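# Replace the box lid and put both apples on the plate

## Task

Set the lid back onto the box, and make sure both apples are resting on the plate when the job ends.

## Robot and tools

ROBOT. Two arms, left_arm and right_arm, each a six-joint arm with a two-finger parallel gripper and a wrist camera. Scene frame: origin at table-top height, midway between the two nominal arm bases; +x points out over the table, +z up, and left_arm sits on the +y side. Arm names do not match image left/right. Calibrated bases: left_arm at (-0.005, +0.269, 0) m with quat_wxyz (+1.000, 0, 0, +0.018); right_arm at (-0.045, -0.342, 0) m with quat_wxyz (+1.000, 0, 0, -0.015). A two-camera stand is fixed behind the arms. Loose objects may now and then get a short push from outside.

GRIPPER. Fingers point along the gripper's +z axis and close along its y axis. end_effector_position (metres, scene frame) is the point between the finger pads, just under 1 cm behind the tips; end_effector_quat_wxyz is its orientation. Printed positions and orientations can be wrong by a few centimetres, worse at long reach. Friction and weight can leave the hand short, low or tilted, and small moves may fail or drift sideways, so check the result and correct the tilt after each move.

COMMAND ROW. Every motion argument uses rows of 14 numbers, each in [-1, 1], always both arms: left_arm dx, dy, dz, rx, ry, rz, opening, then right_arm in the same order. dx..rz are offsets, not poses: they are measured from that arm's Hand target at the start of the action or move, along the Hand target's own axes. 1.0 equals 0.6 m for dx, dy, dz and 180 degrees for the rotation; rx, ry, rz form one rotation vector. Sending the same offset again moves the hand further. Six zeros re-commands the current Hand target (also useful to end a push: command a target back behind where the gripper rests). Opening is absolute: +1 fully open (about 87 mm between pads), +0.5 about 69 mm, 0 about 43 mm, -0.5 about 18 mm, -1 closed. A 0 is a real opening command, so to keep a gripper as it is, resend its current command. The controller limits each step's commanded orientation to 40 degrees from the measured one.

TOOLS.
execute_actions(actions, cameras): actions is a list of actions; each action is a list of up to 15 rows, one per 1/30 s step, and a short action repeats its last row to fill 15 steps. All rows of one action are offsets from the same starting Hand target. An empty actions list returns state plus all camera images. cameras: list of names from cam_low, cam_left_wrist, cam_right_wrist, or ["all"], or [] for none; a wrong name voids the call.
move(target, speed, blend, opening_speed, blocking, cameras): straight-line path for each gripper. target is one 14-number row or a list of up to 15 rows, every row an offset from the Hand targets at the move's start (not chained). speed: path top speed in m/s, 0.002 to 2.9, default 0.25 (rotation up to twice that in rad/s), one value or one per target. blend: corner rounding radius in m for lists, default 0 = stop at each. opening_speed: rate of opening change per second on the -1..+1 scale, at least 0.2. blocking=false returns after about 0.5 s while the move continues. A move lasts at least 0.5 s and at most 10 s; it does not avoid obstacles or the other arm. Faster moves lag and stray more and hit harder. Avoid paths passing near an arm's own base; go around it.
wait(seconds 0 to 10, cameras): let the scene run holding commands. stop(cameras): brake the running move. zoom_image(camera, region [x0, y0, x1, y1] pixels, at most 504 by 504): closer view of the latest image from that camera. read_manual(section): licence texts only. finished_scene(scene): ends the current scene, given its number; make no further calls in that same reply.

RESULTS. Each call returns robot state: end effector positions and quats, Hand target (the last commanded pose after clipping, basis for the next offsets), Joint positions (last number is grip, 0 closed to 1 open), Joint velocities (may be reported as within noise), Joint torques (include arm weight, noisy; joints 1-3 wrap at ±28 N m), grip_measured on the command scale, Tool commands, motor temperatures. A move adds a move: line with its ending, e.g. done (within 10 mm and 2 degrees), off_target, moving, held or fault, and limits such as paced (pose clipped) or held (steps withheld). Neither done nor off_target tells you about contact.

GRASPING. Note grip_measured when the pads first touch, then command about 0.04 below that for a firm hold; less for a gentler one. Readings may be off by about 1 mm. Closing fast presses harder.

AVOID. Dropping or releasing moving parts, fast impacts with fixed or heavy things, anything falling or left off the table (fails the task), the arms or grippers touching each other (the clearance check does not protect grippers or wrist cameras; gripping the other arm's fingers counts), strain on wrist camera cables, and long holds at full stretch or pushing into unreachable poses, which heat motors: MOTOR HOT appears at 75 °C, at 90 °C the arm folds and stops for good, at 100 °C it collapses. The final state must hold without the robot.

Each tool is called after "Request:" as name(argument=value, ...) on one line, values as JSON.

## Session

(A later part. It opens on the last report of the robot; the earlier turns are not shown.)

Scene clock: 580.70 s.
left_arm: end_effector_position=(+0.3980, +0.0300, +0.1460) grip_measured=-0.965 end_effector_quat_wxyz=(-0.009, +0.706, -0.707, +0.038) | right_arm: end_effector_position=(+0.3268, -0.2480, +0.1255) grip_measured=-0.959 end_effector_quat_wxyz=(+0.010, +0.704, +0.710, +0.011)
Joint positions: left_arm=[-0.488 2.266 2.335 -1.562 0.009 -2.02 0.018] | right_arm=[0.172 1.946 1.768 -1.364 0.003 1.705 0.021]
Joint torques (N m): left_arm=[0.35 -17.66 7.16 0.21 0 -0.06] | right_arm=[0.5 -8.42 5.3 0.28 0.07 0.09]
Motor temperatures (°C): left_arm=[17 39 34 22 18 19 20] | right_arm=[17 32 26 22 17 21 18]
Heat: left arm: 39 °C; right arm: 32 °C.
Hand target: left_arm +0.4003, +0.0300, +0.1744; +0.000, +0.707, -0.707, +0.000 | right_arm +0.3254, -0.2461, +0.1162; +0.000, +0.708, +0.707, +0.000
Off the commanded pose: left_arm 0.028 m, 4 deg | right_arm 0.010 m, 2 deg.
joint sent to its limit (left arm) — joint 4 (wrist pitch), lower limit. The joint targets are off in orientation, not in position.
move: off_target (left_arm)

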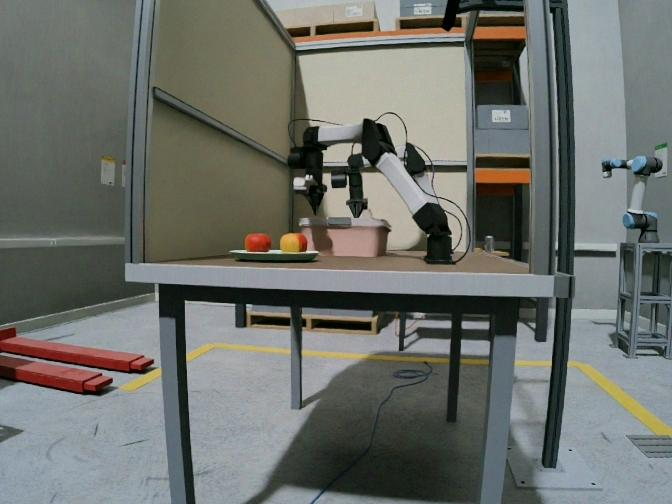

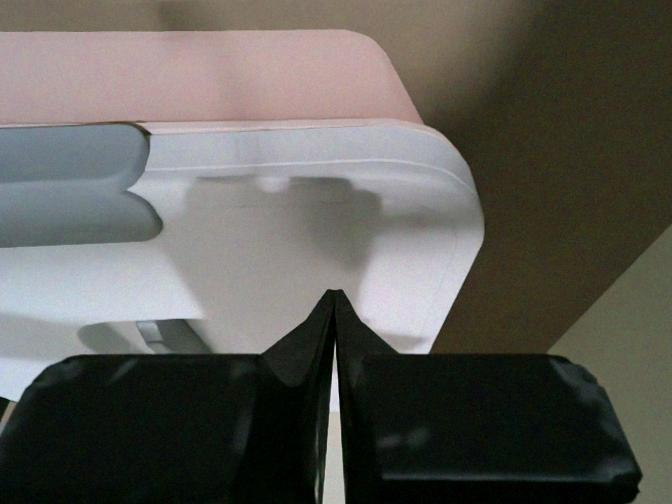

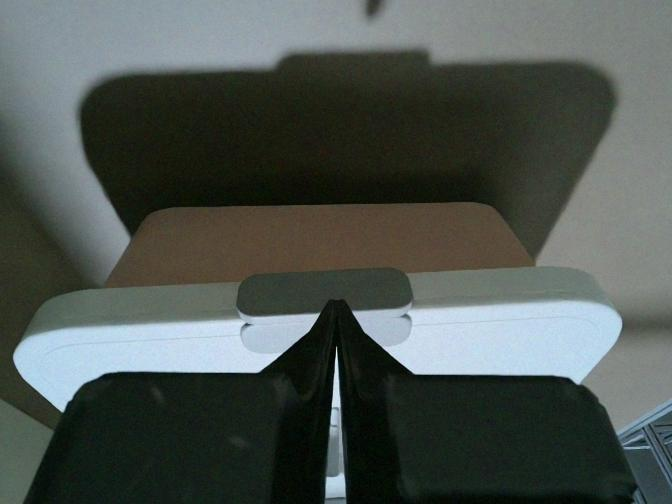

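Request:
move(target=[0,0,0,0,0,0,-1,0.03,0,0,0,0,0,-1], speed=0.03, cameras=["all"])

Request:
zoom_image(camera="cam_low", region=[290, 205, 400, 265])

Scene clock: 587.70 s.
left_arm: end_effector_position=(+0.3980, +0.0300, +0.1460) grip_measured=-0.965 end_effector_quat_wxyz=(-0.009, +0.706, -0.707, +0.038) | right_arm: end_effector_position=(+0.3239, -0.2306, +0.1256) grip_measured=-0.959 end_effector_quat_wxyz=(+0.010, +0.704, +0.710, +0.011)
Joint positions: left_arm=[-0.488 2.266 2.335 -1.562 0.009 -2.02 0.018] | right_arm=[0.219 1.946 1.768 -1.364 0.003 1.752 0.021]
Joint torques (N m): left_arm=[0.27 -17.65 7.12 0.3 0 -0.11] | right_arm=[0.4 -7.6 6.82 0.16 0.08 0.1]
Motor temperatures (°C): left_arm=[17 44 34 22 18 19 20] | right_arm=[17 33 26 22 17 21 18]
Heat: left arm: 44 °C; right arm: 33 °C.
Hand target: left_arm +0.4003, +0.0300, +0.1744; +0.000, +0.707, -0.707, +0.000 | right_arm +0.3254, -0.2282, +0.1162; +0.000, +0.708, +0.706, +0.000
Off the commanded pose: left_arm 0.028 m, 4 deg | right_arm 0.010 m, 2 deg.
joint sent to its limit (left arm) — joint 4 (wrist pitch), lower limit. The joint targets are off in orientation, not in position.
move: off_target (left_arm)

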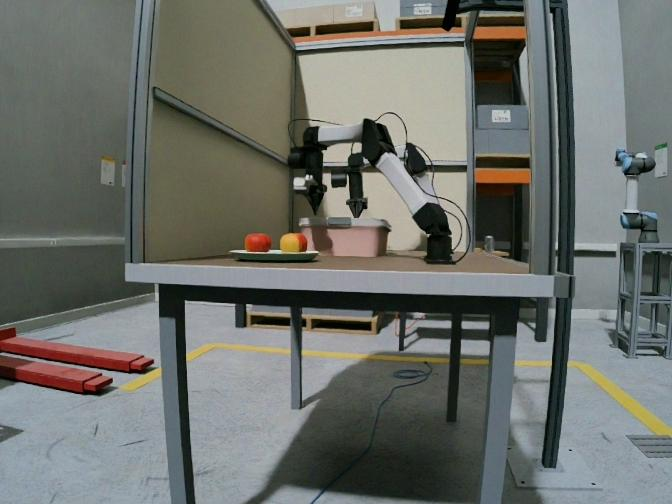

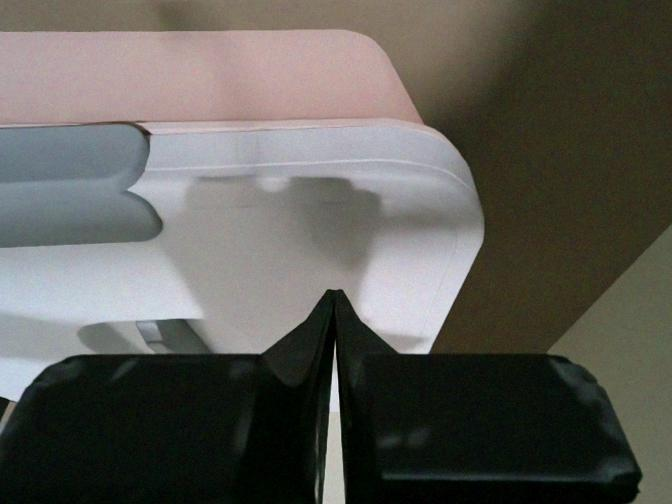

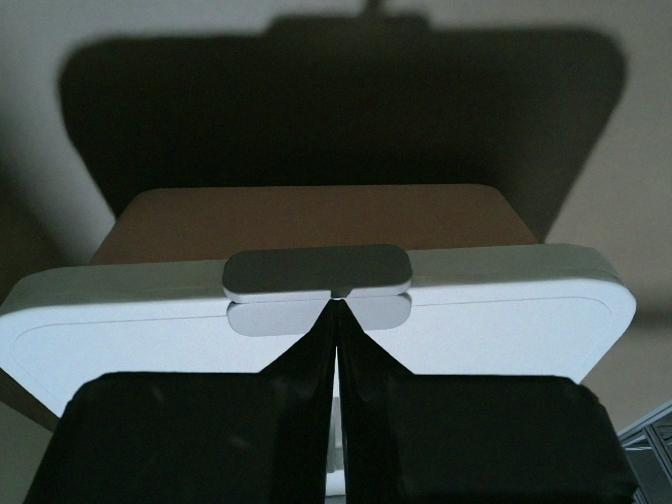

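Scaled by 4.582 from the camera's 672x504 image, which has a finer 960x720 frame.

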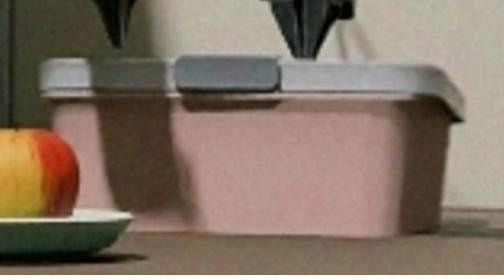

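Request:
move(target=[[0,0,0,0,0,0,-1,-0.01,0,0.022,0,0,0,-1],[0,0,0,0,0,0,-1,0.03,0,0.022,0,0,0,-1]], speed=0.03, cameras=["all"])

Request:
zoom_image(camera="cam_low", region=[290, 205, 400, 265])

Scene clock: 602.20 s.
left_arm: end_effector_position=(+0.3980, +0.0300, +0.1460) grip_measured=-0.965 end_effector_quat_wxyz=(-0.009, +0.706, -0.707, +0.038) | right_arm: end_effector_position=(+0.3245, -0.2200, +0.1196) grip_measured=-0.959 end_effector_quat_wxyz=(+0.017, +0.708, +0.706, +0.012)
Joint positions: left_arm=[-0.488 2.266 2.335 -1.562 0.009 -2.02 0.018] | right_arm=[0.253 1.946 1.746 -1.333 0.016 1.795 0.021]
Joint torques (N m): left_arm=[0.34 -18.1 7.09 0.33 -0.02 -0.14] | right_arm=[1.62 -6.42 6.04 0.41 -0.06 0.11]
Motor temperatures (°C): left_arm=[17 51 34 22 18 19 20] | right_arm=[17 33 26 22 17 21 18]
Heat: left arm: 51 °C; right arm: 33 °C.
Hand target: left_arm +0.4003, +0.0300, +0.1744; +0.000, +0.707, -0.707, +0.000 | right_arm +0.3254, -0.2101, +0.1030; +0.000, +0.708, +0.707, +0.000
Off the commanded pose: left_arm 0.028 m, 4 deg | right_arm 0.019 m, 2 deg.
joint sent to its limit (left arm) — joint 4 (wrist pitch), lower limit. The joint targets are off in orientation, not in position.
move: off_target (left_arm, right_arm)

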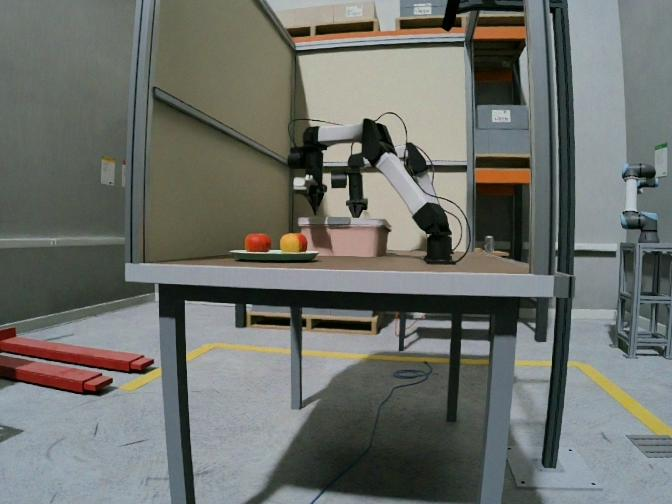

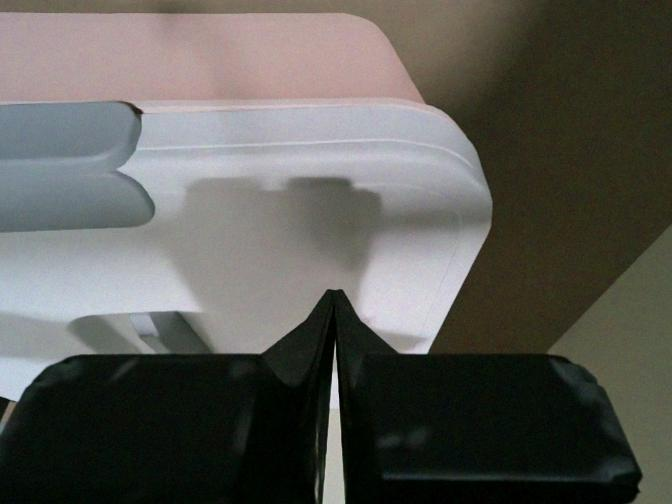

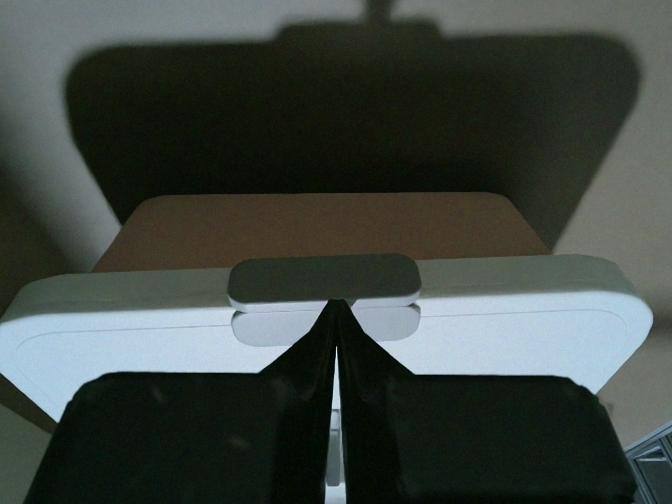

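Scaled by 4.582 from the camera's 672x504 image, which has a finer 960x720 frame.

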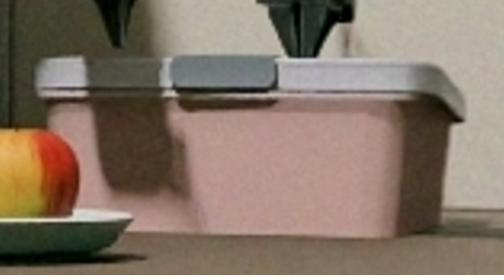

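Request:
move(target=[[-0.25,0.133,-0.02,0,0,0,-1,-0.01,0,0,0,0,0,-1],[-0.25,0.133,0.19,0,0,0,1,-0.01,0,0,0,0,0,-1],[-0.135,0.133,0.19,0,0,0,1,-0.01,0,0,0,0,0,-1],[-0.135,0.133,0.19,0,0,0,1,0.04,0,0,0,0,0,-1]], speed=[0.2,0.15,0.08,0.03], cameras=["all"])

Request:
zoom_image(camera="cam_low", region=[290, 205, 400, 265])

Scene clock: 623.23 s.
left_arm: end_effector_position=(+0.3107, +0.1145, +0.0552) grip_measured=+1.000 end_effector_quat_wxyz=(+0.009, +0.705, -0.709, -0.008) | right_arm: end_effector_position=(+0.3253, -0.1966, +0.1209) grip_measured=-0.959 end_effector_quat_wxyz=(+0.019, +0.708, +0.706, +0.015)
Joint positions: left_arm=[-0.374 1.864 1.377 -1.106 0.009 -1.903 1] | right_arm=[0.312 1.965 1.777 -1.338 0.018 1.855 0.021]
Joint torques (N m): left_arm=[-0.47 -8.64 7.76 0.19 -0.21 -0.11] | right_arm=[1.87 -5.93 6.61 0.33 -0.06 0.1]
Heat: left arm: 53 °C; right arm: 32 °C.
Hand target: left_arm +0.3205, +0.1110, +0.0603; +0.000, +0.707, -0.707, +0.000 | right_arm +0.3255, -0.1862, +0.1030; +0.000, +0.708, +0.706, +0.000
Off the commanded pose: left_arm 0.012 m, 1 deg | right_arm 0.021 m, 3 deg.
move: off_target (left_arm, right_arm)

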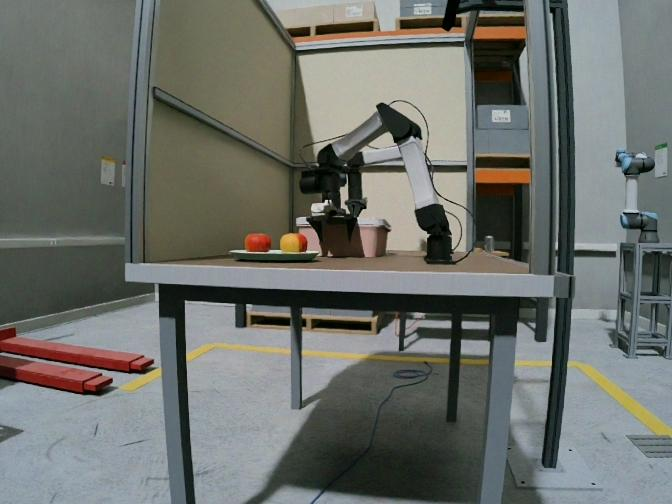

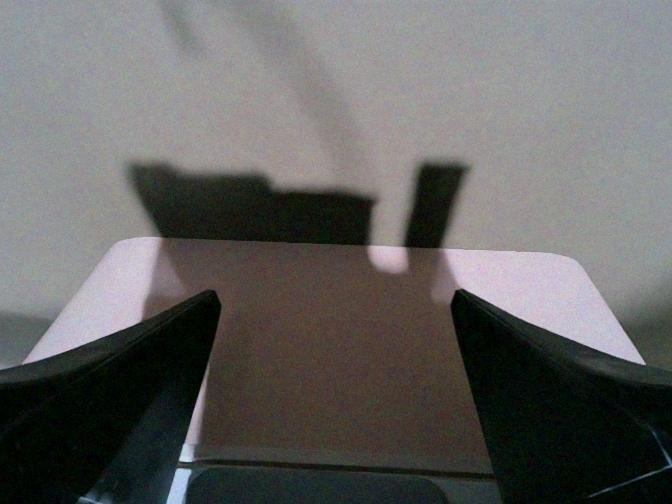

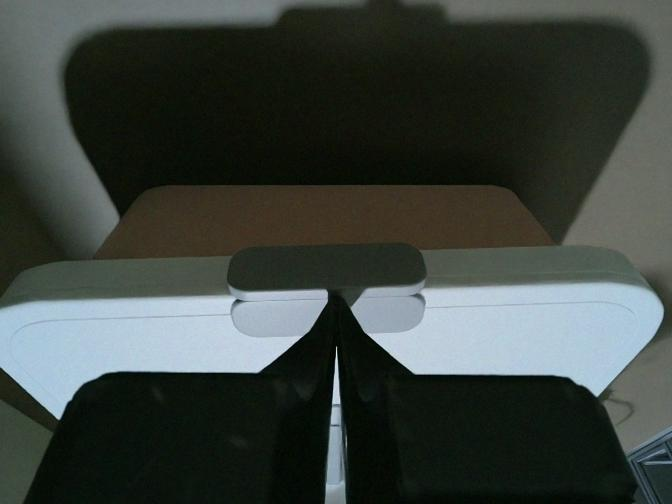

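Scaled by 4.582 from the camera's 672x504 image, which has a finer 960x720 frame.

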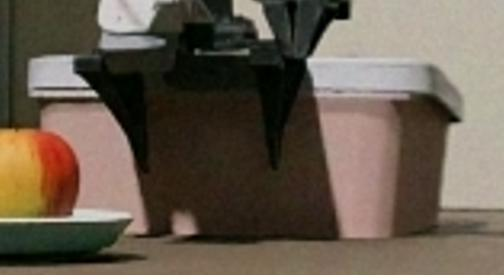

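Request:
move(target=[0,0,0,0,0,0,1,0.025,0,0,0,0,0,-1], speed=0.03, cameras=["all"])

Request:
zoom_image(camera="cam_low", region=[290, 205, 400, 265])

Scene clock: 629.47 s.
left_arm: end_effector_position=(+0.3107, +0.1145, +0.0552) grip_measured=+1.000 end_effector_quat_wxyz=(+0.009, +0.705, -0.709, -0.008) | right_arm: end_effector_position=(+0.3262, -0.1823, +0.1219) grip_measured=-0.959 end_effector_quat_wxyz=(+0.020, +0.708, +0.705, +0.017)
Joint positions: left_arm=[-0.374 1.864 1.377 -1.106 0.009 -1.903 1] | right_arm=[0.348 1.983 1.806 -1.347 0.021 1.892 0.021]
Joint torques (N m): left_arm=[-0.58 -8.49 7.69 0.18 -0.2 -0.13] | right_arm=[1.81 -6.06 6.49 0.37 -0.08 0.08]
Heat: left arm: 49 °C; right arm: 32 °C.
Hand target: left_arm +0.3205, +0.1110, +0.0603; +0.000, +0.707, -0.707, +0.000 | right_arm +0.3255, -0.1711, +0.1029; +0.000, +0.708, +0.707, +0.000
Off the commanded pose: left_arm 0.012 m, 1 deg | right_arm 0.022 m, 3 deg.
move: off_target (left_arm, right_arm)

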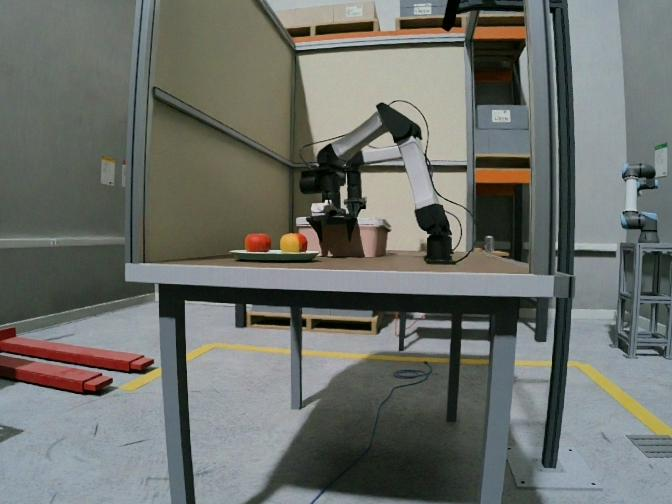

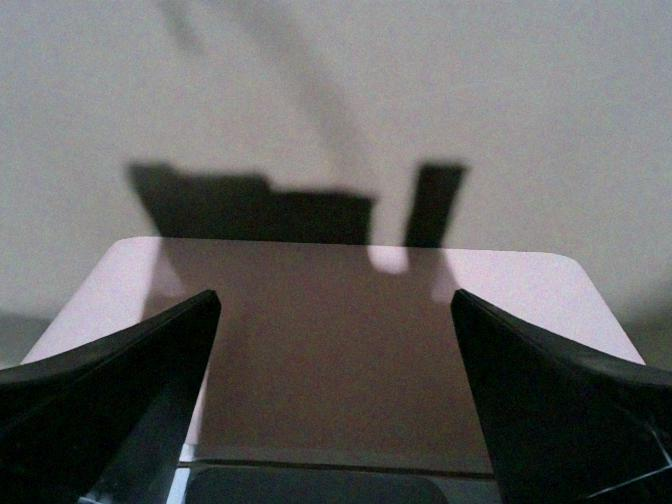

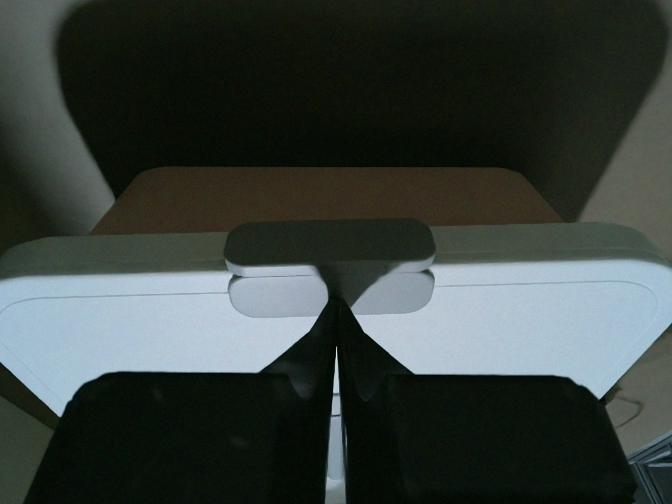

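Scaled by 4.582 from the camera's 672x504 image, which has a finer 960x720 frame.

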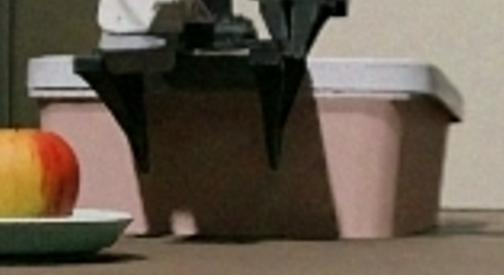

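Request:
move(target=[[0,0,0,0,0,0,1,0,0,-0.05,0,0,0,-1],[0,0,0,0,0,0,1,-0.15,0,-0.05,0,0,0,-1],[0,0,0,0,0,0,1,-0.15,0,0.022,0,0,0,-1],[0,0,0,0,0,0,1,-0.08,0,0.022,0,0,0,-1]], speed=[0.1,0.15,0.1,0.03], cameras=["all"])

Request:
zoom_image(camera="cam_low", region=[290, 205, 400, 265])

Scene clock: 644.30 s.
left_arm: end_effector_position=(+0.3107, +0.1145, +0.0552) grip_measured=+1.000 end_effector_quat_wxyz=(+0.009, +0.705, -0.709, -0.008) | right_arm: end_effector_position=(+0.3218, -0.2218, +0.0805) grip_measured=-0.959 end_effector_quat_wxyz=(-0.005, +0.704, +0.710, -0.010)
Joint positions: left_arm=[-0.374 1.864 1.377 -1.106 0.009 -1.903 1] | right_arm=[0.242 2 1.668 -1.26 0.002 1.774 0.021]
Joint torques (N m): left_arm=[-0.49 -8.75 7.75 0.18 -0.22 -0.11] | right_arm=[0.36 -12.01 7.56 0.09 0.13 0.11]
Motor temperatures (°C): left_arm=[17 43 37 21 18 19 20] | right_arm=[17 32 27 22 17 21 18]
Heat: left arm: 43 °C; right arm: 32 °C.
Hand target: left_arm +0.3205, +0.1110, +0.0603; +0.000, +0.707, -0.707, +0.000 | right_arm +0.3254, -0.2191, +0.0898; +0.000, +0.708, +0.706, +0.000
Off the commanded pose: left_arm 0.012 m, 1 deg | right_arm 0.010 m, 1 deg.
move: off_target (left_arm)

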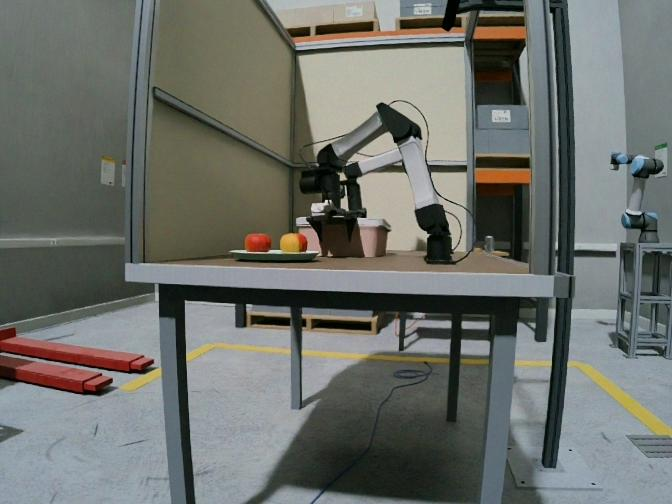

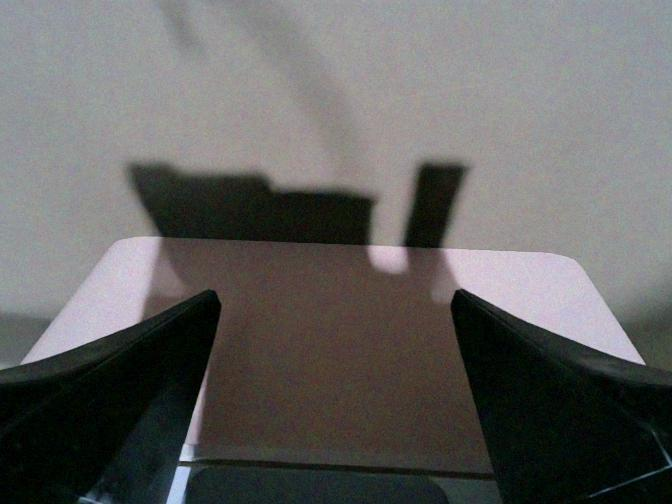

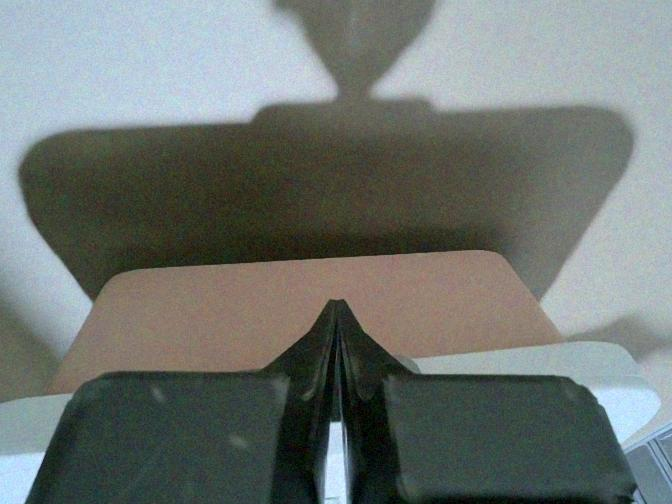

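Scaled by 4.582 from the camera's 672x504 image, which has a finer 960x720 frame.

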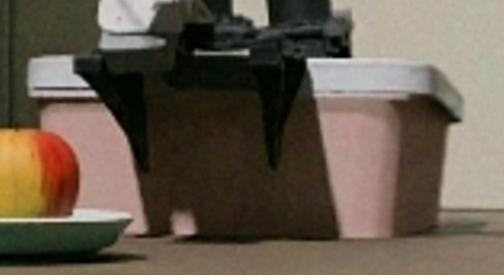

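Request:
move(target=[0,0,0,0,0,0,1,0.025,0,-0.02,0,0,0,-1], speed=0.03, cameras=["all"])

Request:
zoom_image(camera="cam_low", region=[290, 205, 400, 265])

Scene clock: 651.33 s.
left_arm: end_effector_position=(+0.3110, +0.1149, +0.0551) grip_measured=+1.000 end_effector_quat_wxyz=(+0.008, +0.706, -0.708, -0.009) | right_arm: end_effector_position=(+0.3257, -0.2133, +0.0937) grip_measured=-0.959 end_effector_quat_wxyz=(+0.007, +0.708, +0.706, -0.007)
Joint positions: left_arm=[-0.374 1.864 1.377 -1.106 0.006 -1.905 1] | right_arm=[0.271 2 1.722 -1.298 0.019 1.814 0.021]
Joint torques (N m): left_arm=[-0.65 -8.7 7.95 0.18 -0.14 -0.12] | right_arm=[1.4 -10.95 8.35 -0.07 -0.02 0.06]
Heat: left arm: 41 °C; right arm: 33 °C.
Hand target: left_arm +0.3205, +0.1110, +0.0603; +0.000, +0.707, -0.707, +0.000 | right_arm +0.3254, -0.2041, +0.1018; +0.000, +0.708, +0.706, +0.000
Off the commanded pose: left_arm 0.012 m, 1 deg | right_arm 0.012 m, 1 deg.
move: off_target (left_arm, right_arm)

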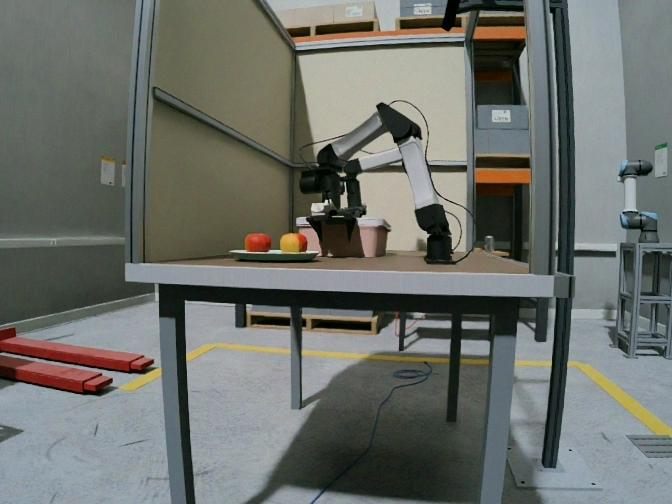

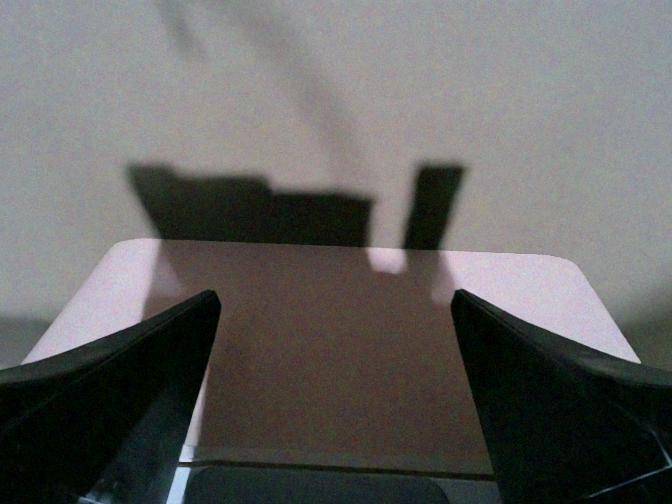

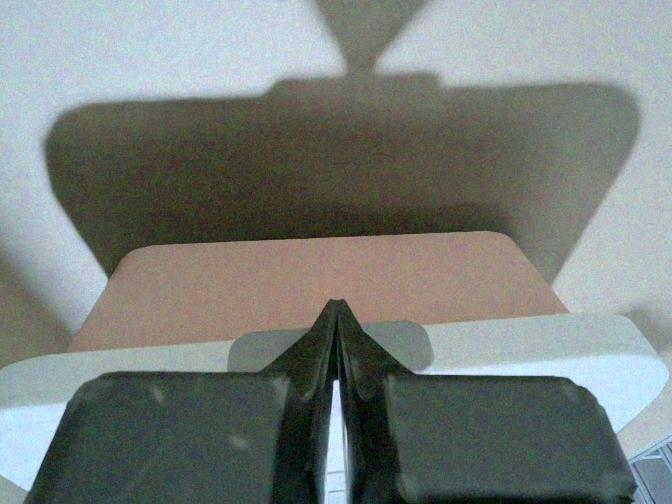

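Scaled by 4.582 from the camera's 672x504 image, which has a finer 960x720 frame.

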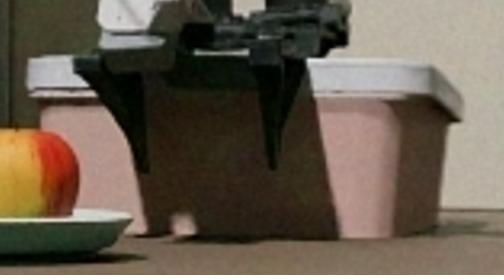

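Request:
move(target=[0,0,0,0,0,0,1,0.04,0,0,0,0,0,-1], speed=0.03, cameras=["all"])

Request:
zoom_image(camera="cam_low", region=[290, 205, 400, 265])

Request:
zoom_image(camera="cam_left_wrist", region=[170, 404, 510, 504])

Scene clock: 658.60 s.
left_arm: end_effector_position=(+0.3114, +0.1221, +0.0538) grip_measured=+1.000 end_effector_quat_wxyz=(-0.005, +0.707, -0.707, -0.020) | right_arm: end_effector_position=(+0.3241, -0.2017, +0.1011) grip_measured=-0.959 end_effector_quat_wxyz=(+0.025, +0.711, +0.702, -0.015)
Joint positions: left_arm=[-0.37 1.864 1.377 -1.114 -0.026 -1.905 1] | right_arm=[0.319 2 1.757 -1.33 0.058 1.873 0.021]
Joint torques (N m): left_arm=[-0.68 -8.69 7.94 0.22 0.2 -0.1] | right_arm=[2.4 -8.61 8.77 0.15 -0.45 0.09]
Heat: left arm: 40 °C; right arm: 33 °C.
Hand target: left_arm +0.3206, +0.1110, +0.0603; +0.000, +0.707, -0.707, +0.000 | right_arm +0.3255, -0.1801, +0.1019; +0.000, +0.708, +0.707, +0.000
Off the commanded pose: left_arm 0.016 m, 2 deg | right_arm 0.022 m, 3 deg.
move: off_target (left_arm, right_arm)

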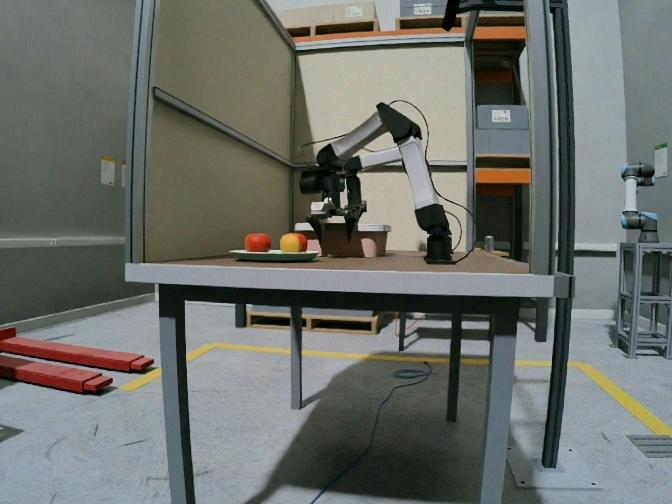

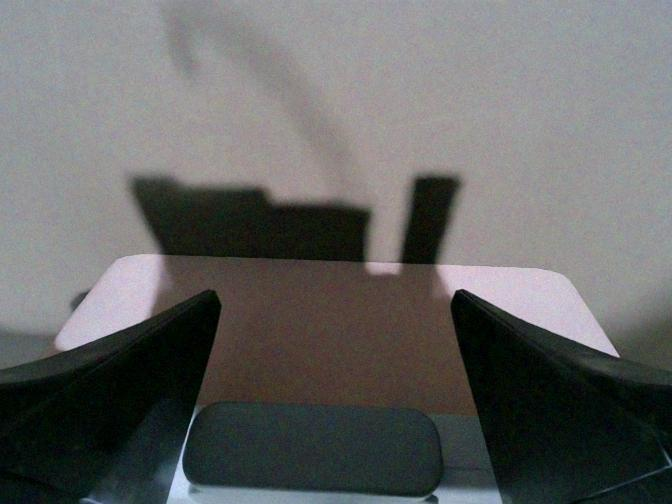

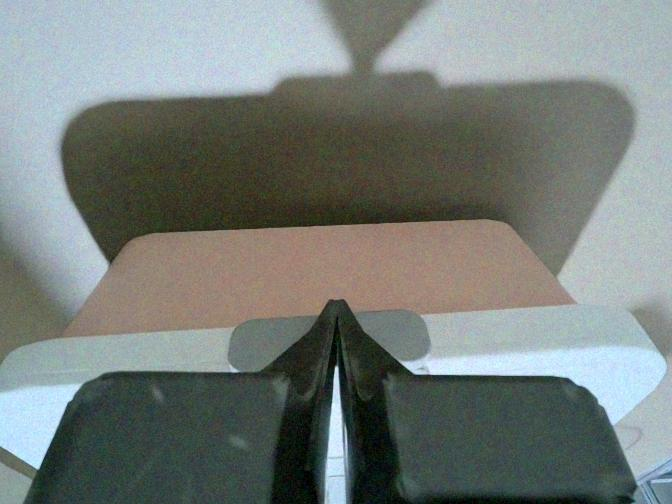

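Scaled by 4.582 from the camera's 672x504 image, which has a finer 960x720 frame.

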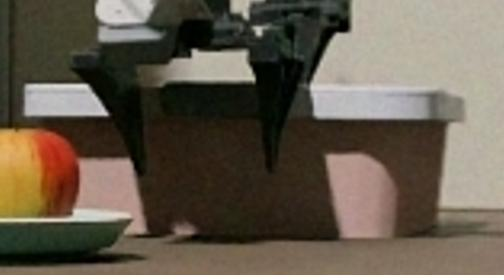

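Scaled by 1.482 from the camera's 672x504 image, which has a finer 960x720 frame.

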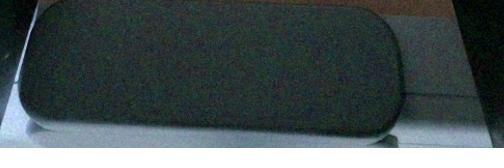

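Request:
move(target=[[-0.1,0,0,0,0,0,1,-0.18,0,0,0,0,0,-1],[-0.28,0,-0.2,0,0,0,1,-0.22,0,-0.2,0,0,0,-1]], speed=0.12, blend=0.02, cameras=["all"])

Request:
zoom_image(camera="cam_low", region=[225, 205, 400, 270])

Scene clock: 666.47 s.
left_arm: end_effector_position=(+0.3172, +0.2787, +0.1743) grip_measured=+1.000 end_effector_quat_wxyz=(+0.001, +0.710, -0.705, -0.006) | right_arm: end_effector_position=(+0.3348, -0.3118, +0.2053) grip_measured=-0.959 end_effector_quat_wxyz=(+0.051, +0.711, +0.699, +0.059)
Joint positions: left_arm=[0.118 1.807 1.782 -1.555 -0.01 -1.424 1] | right_arm=[-0.006 1.895 2.009 -1.53 -0.015 1.552 0.021]
Joint torques (N m): left_arm=[0.34 -8.06 7.88 0.11 0.02 0.09] | right_arm=[-0.21 -12.77 7.73 0.22 0.03 -0.16]
Heat: left arm: 39 °C; right arm: 34 °C.
Hand target: left_arm +0.3204, +0.2791, +0.1803; +0.000, +0.707, -0.707, +0.000 | right_arm +0.3253, -0.3121, +0.2217; +0.000, +0.708, +0.706, +0.000
Off the commanded pose: left_arm 0.007 m, 1 deg | right_arm 0.019 m, 9 deg.
joint sent to its limit (left arm) — joint 4 (wrist pitch), lower limit. The joint targets still meet the commanded pose.
joint sent to its limit (right arm) — joint 4 (wrist pitch), lower limit. The joint targets are off in orientation, not in position.
move: off_target (right_arm)

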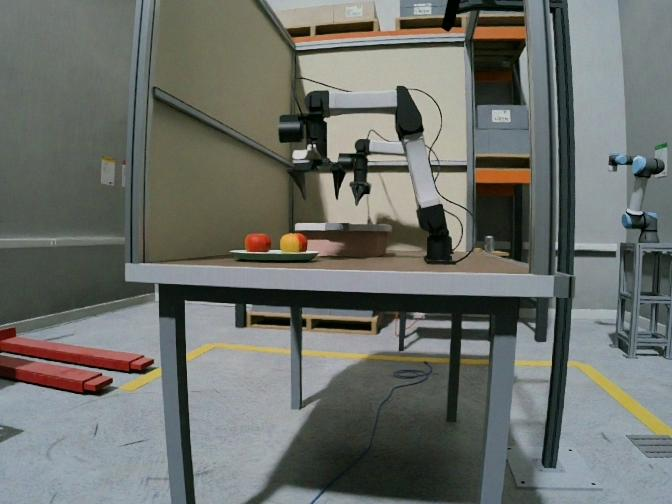

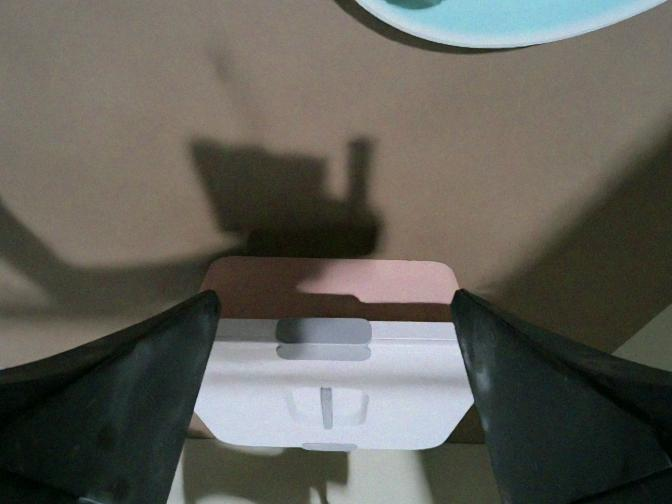

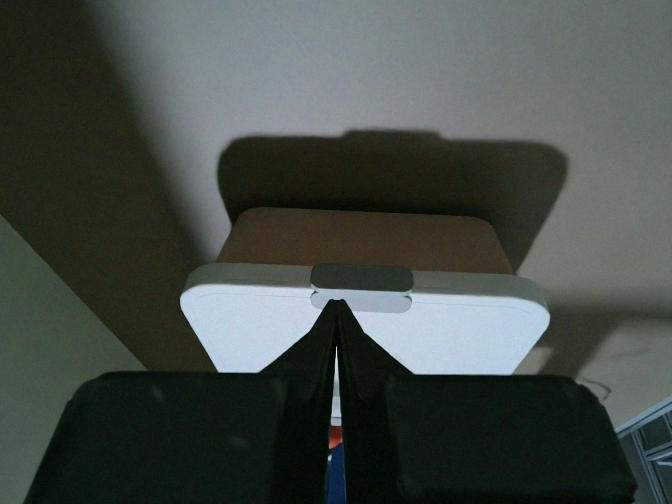

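Scaled by 2.880 from the camera's 672x504 image, which has a finer 960x720 frame.

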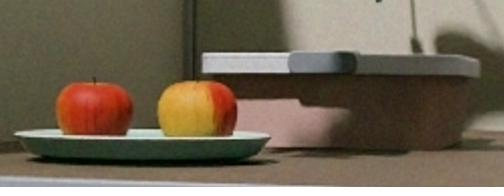

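Lid seated; apples on plate.

Request:
finished_scene(scene=2)

The scene is finished: the task was done.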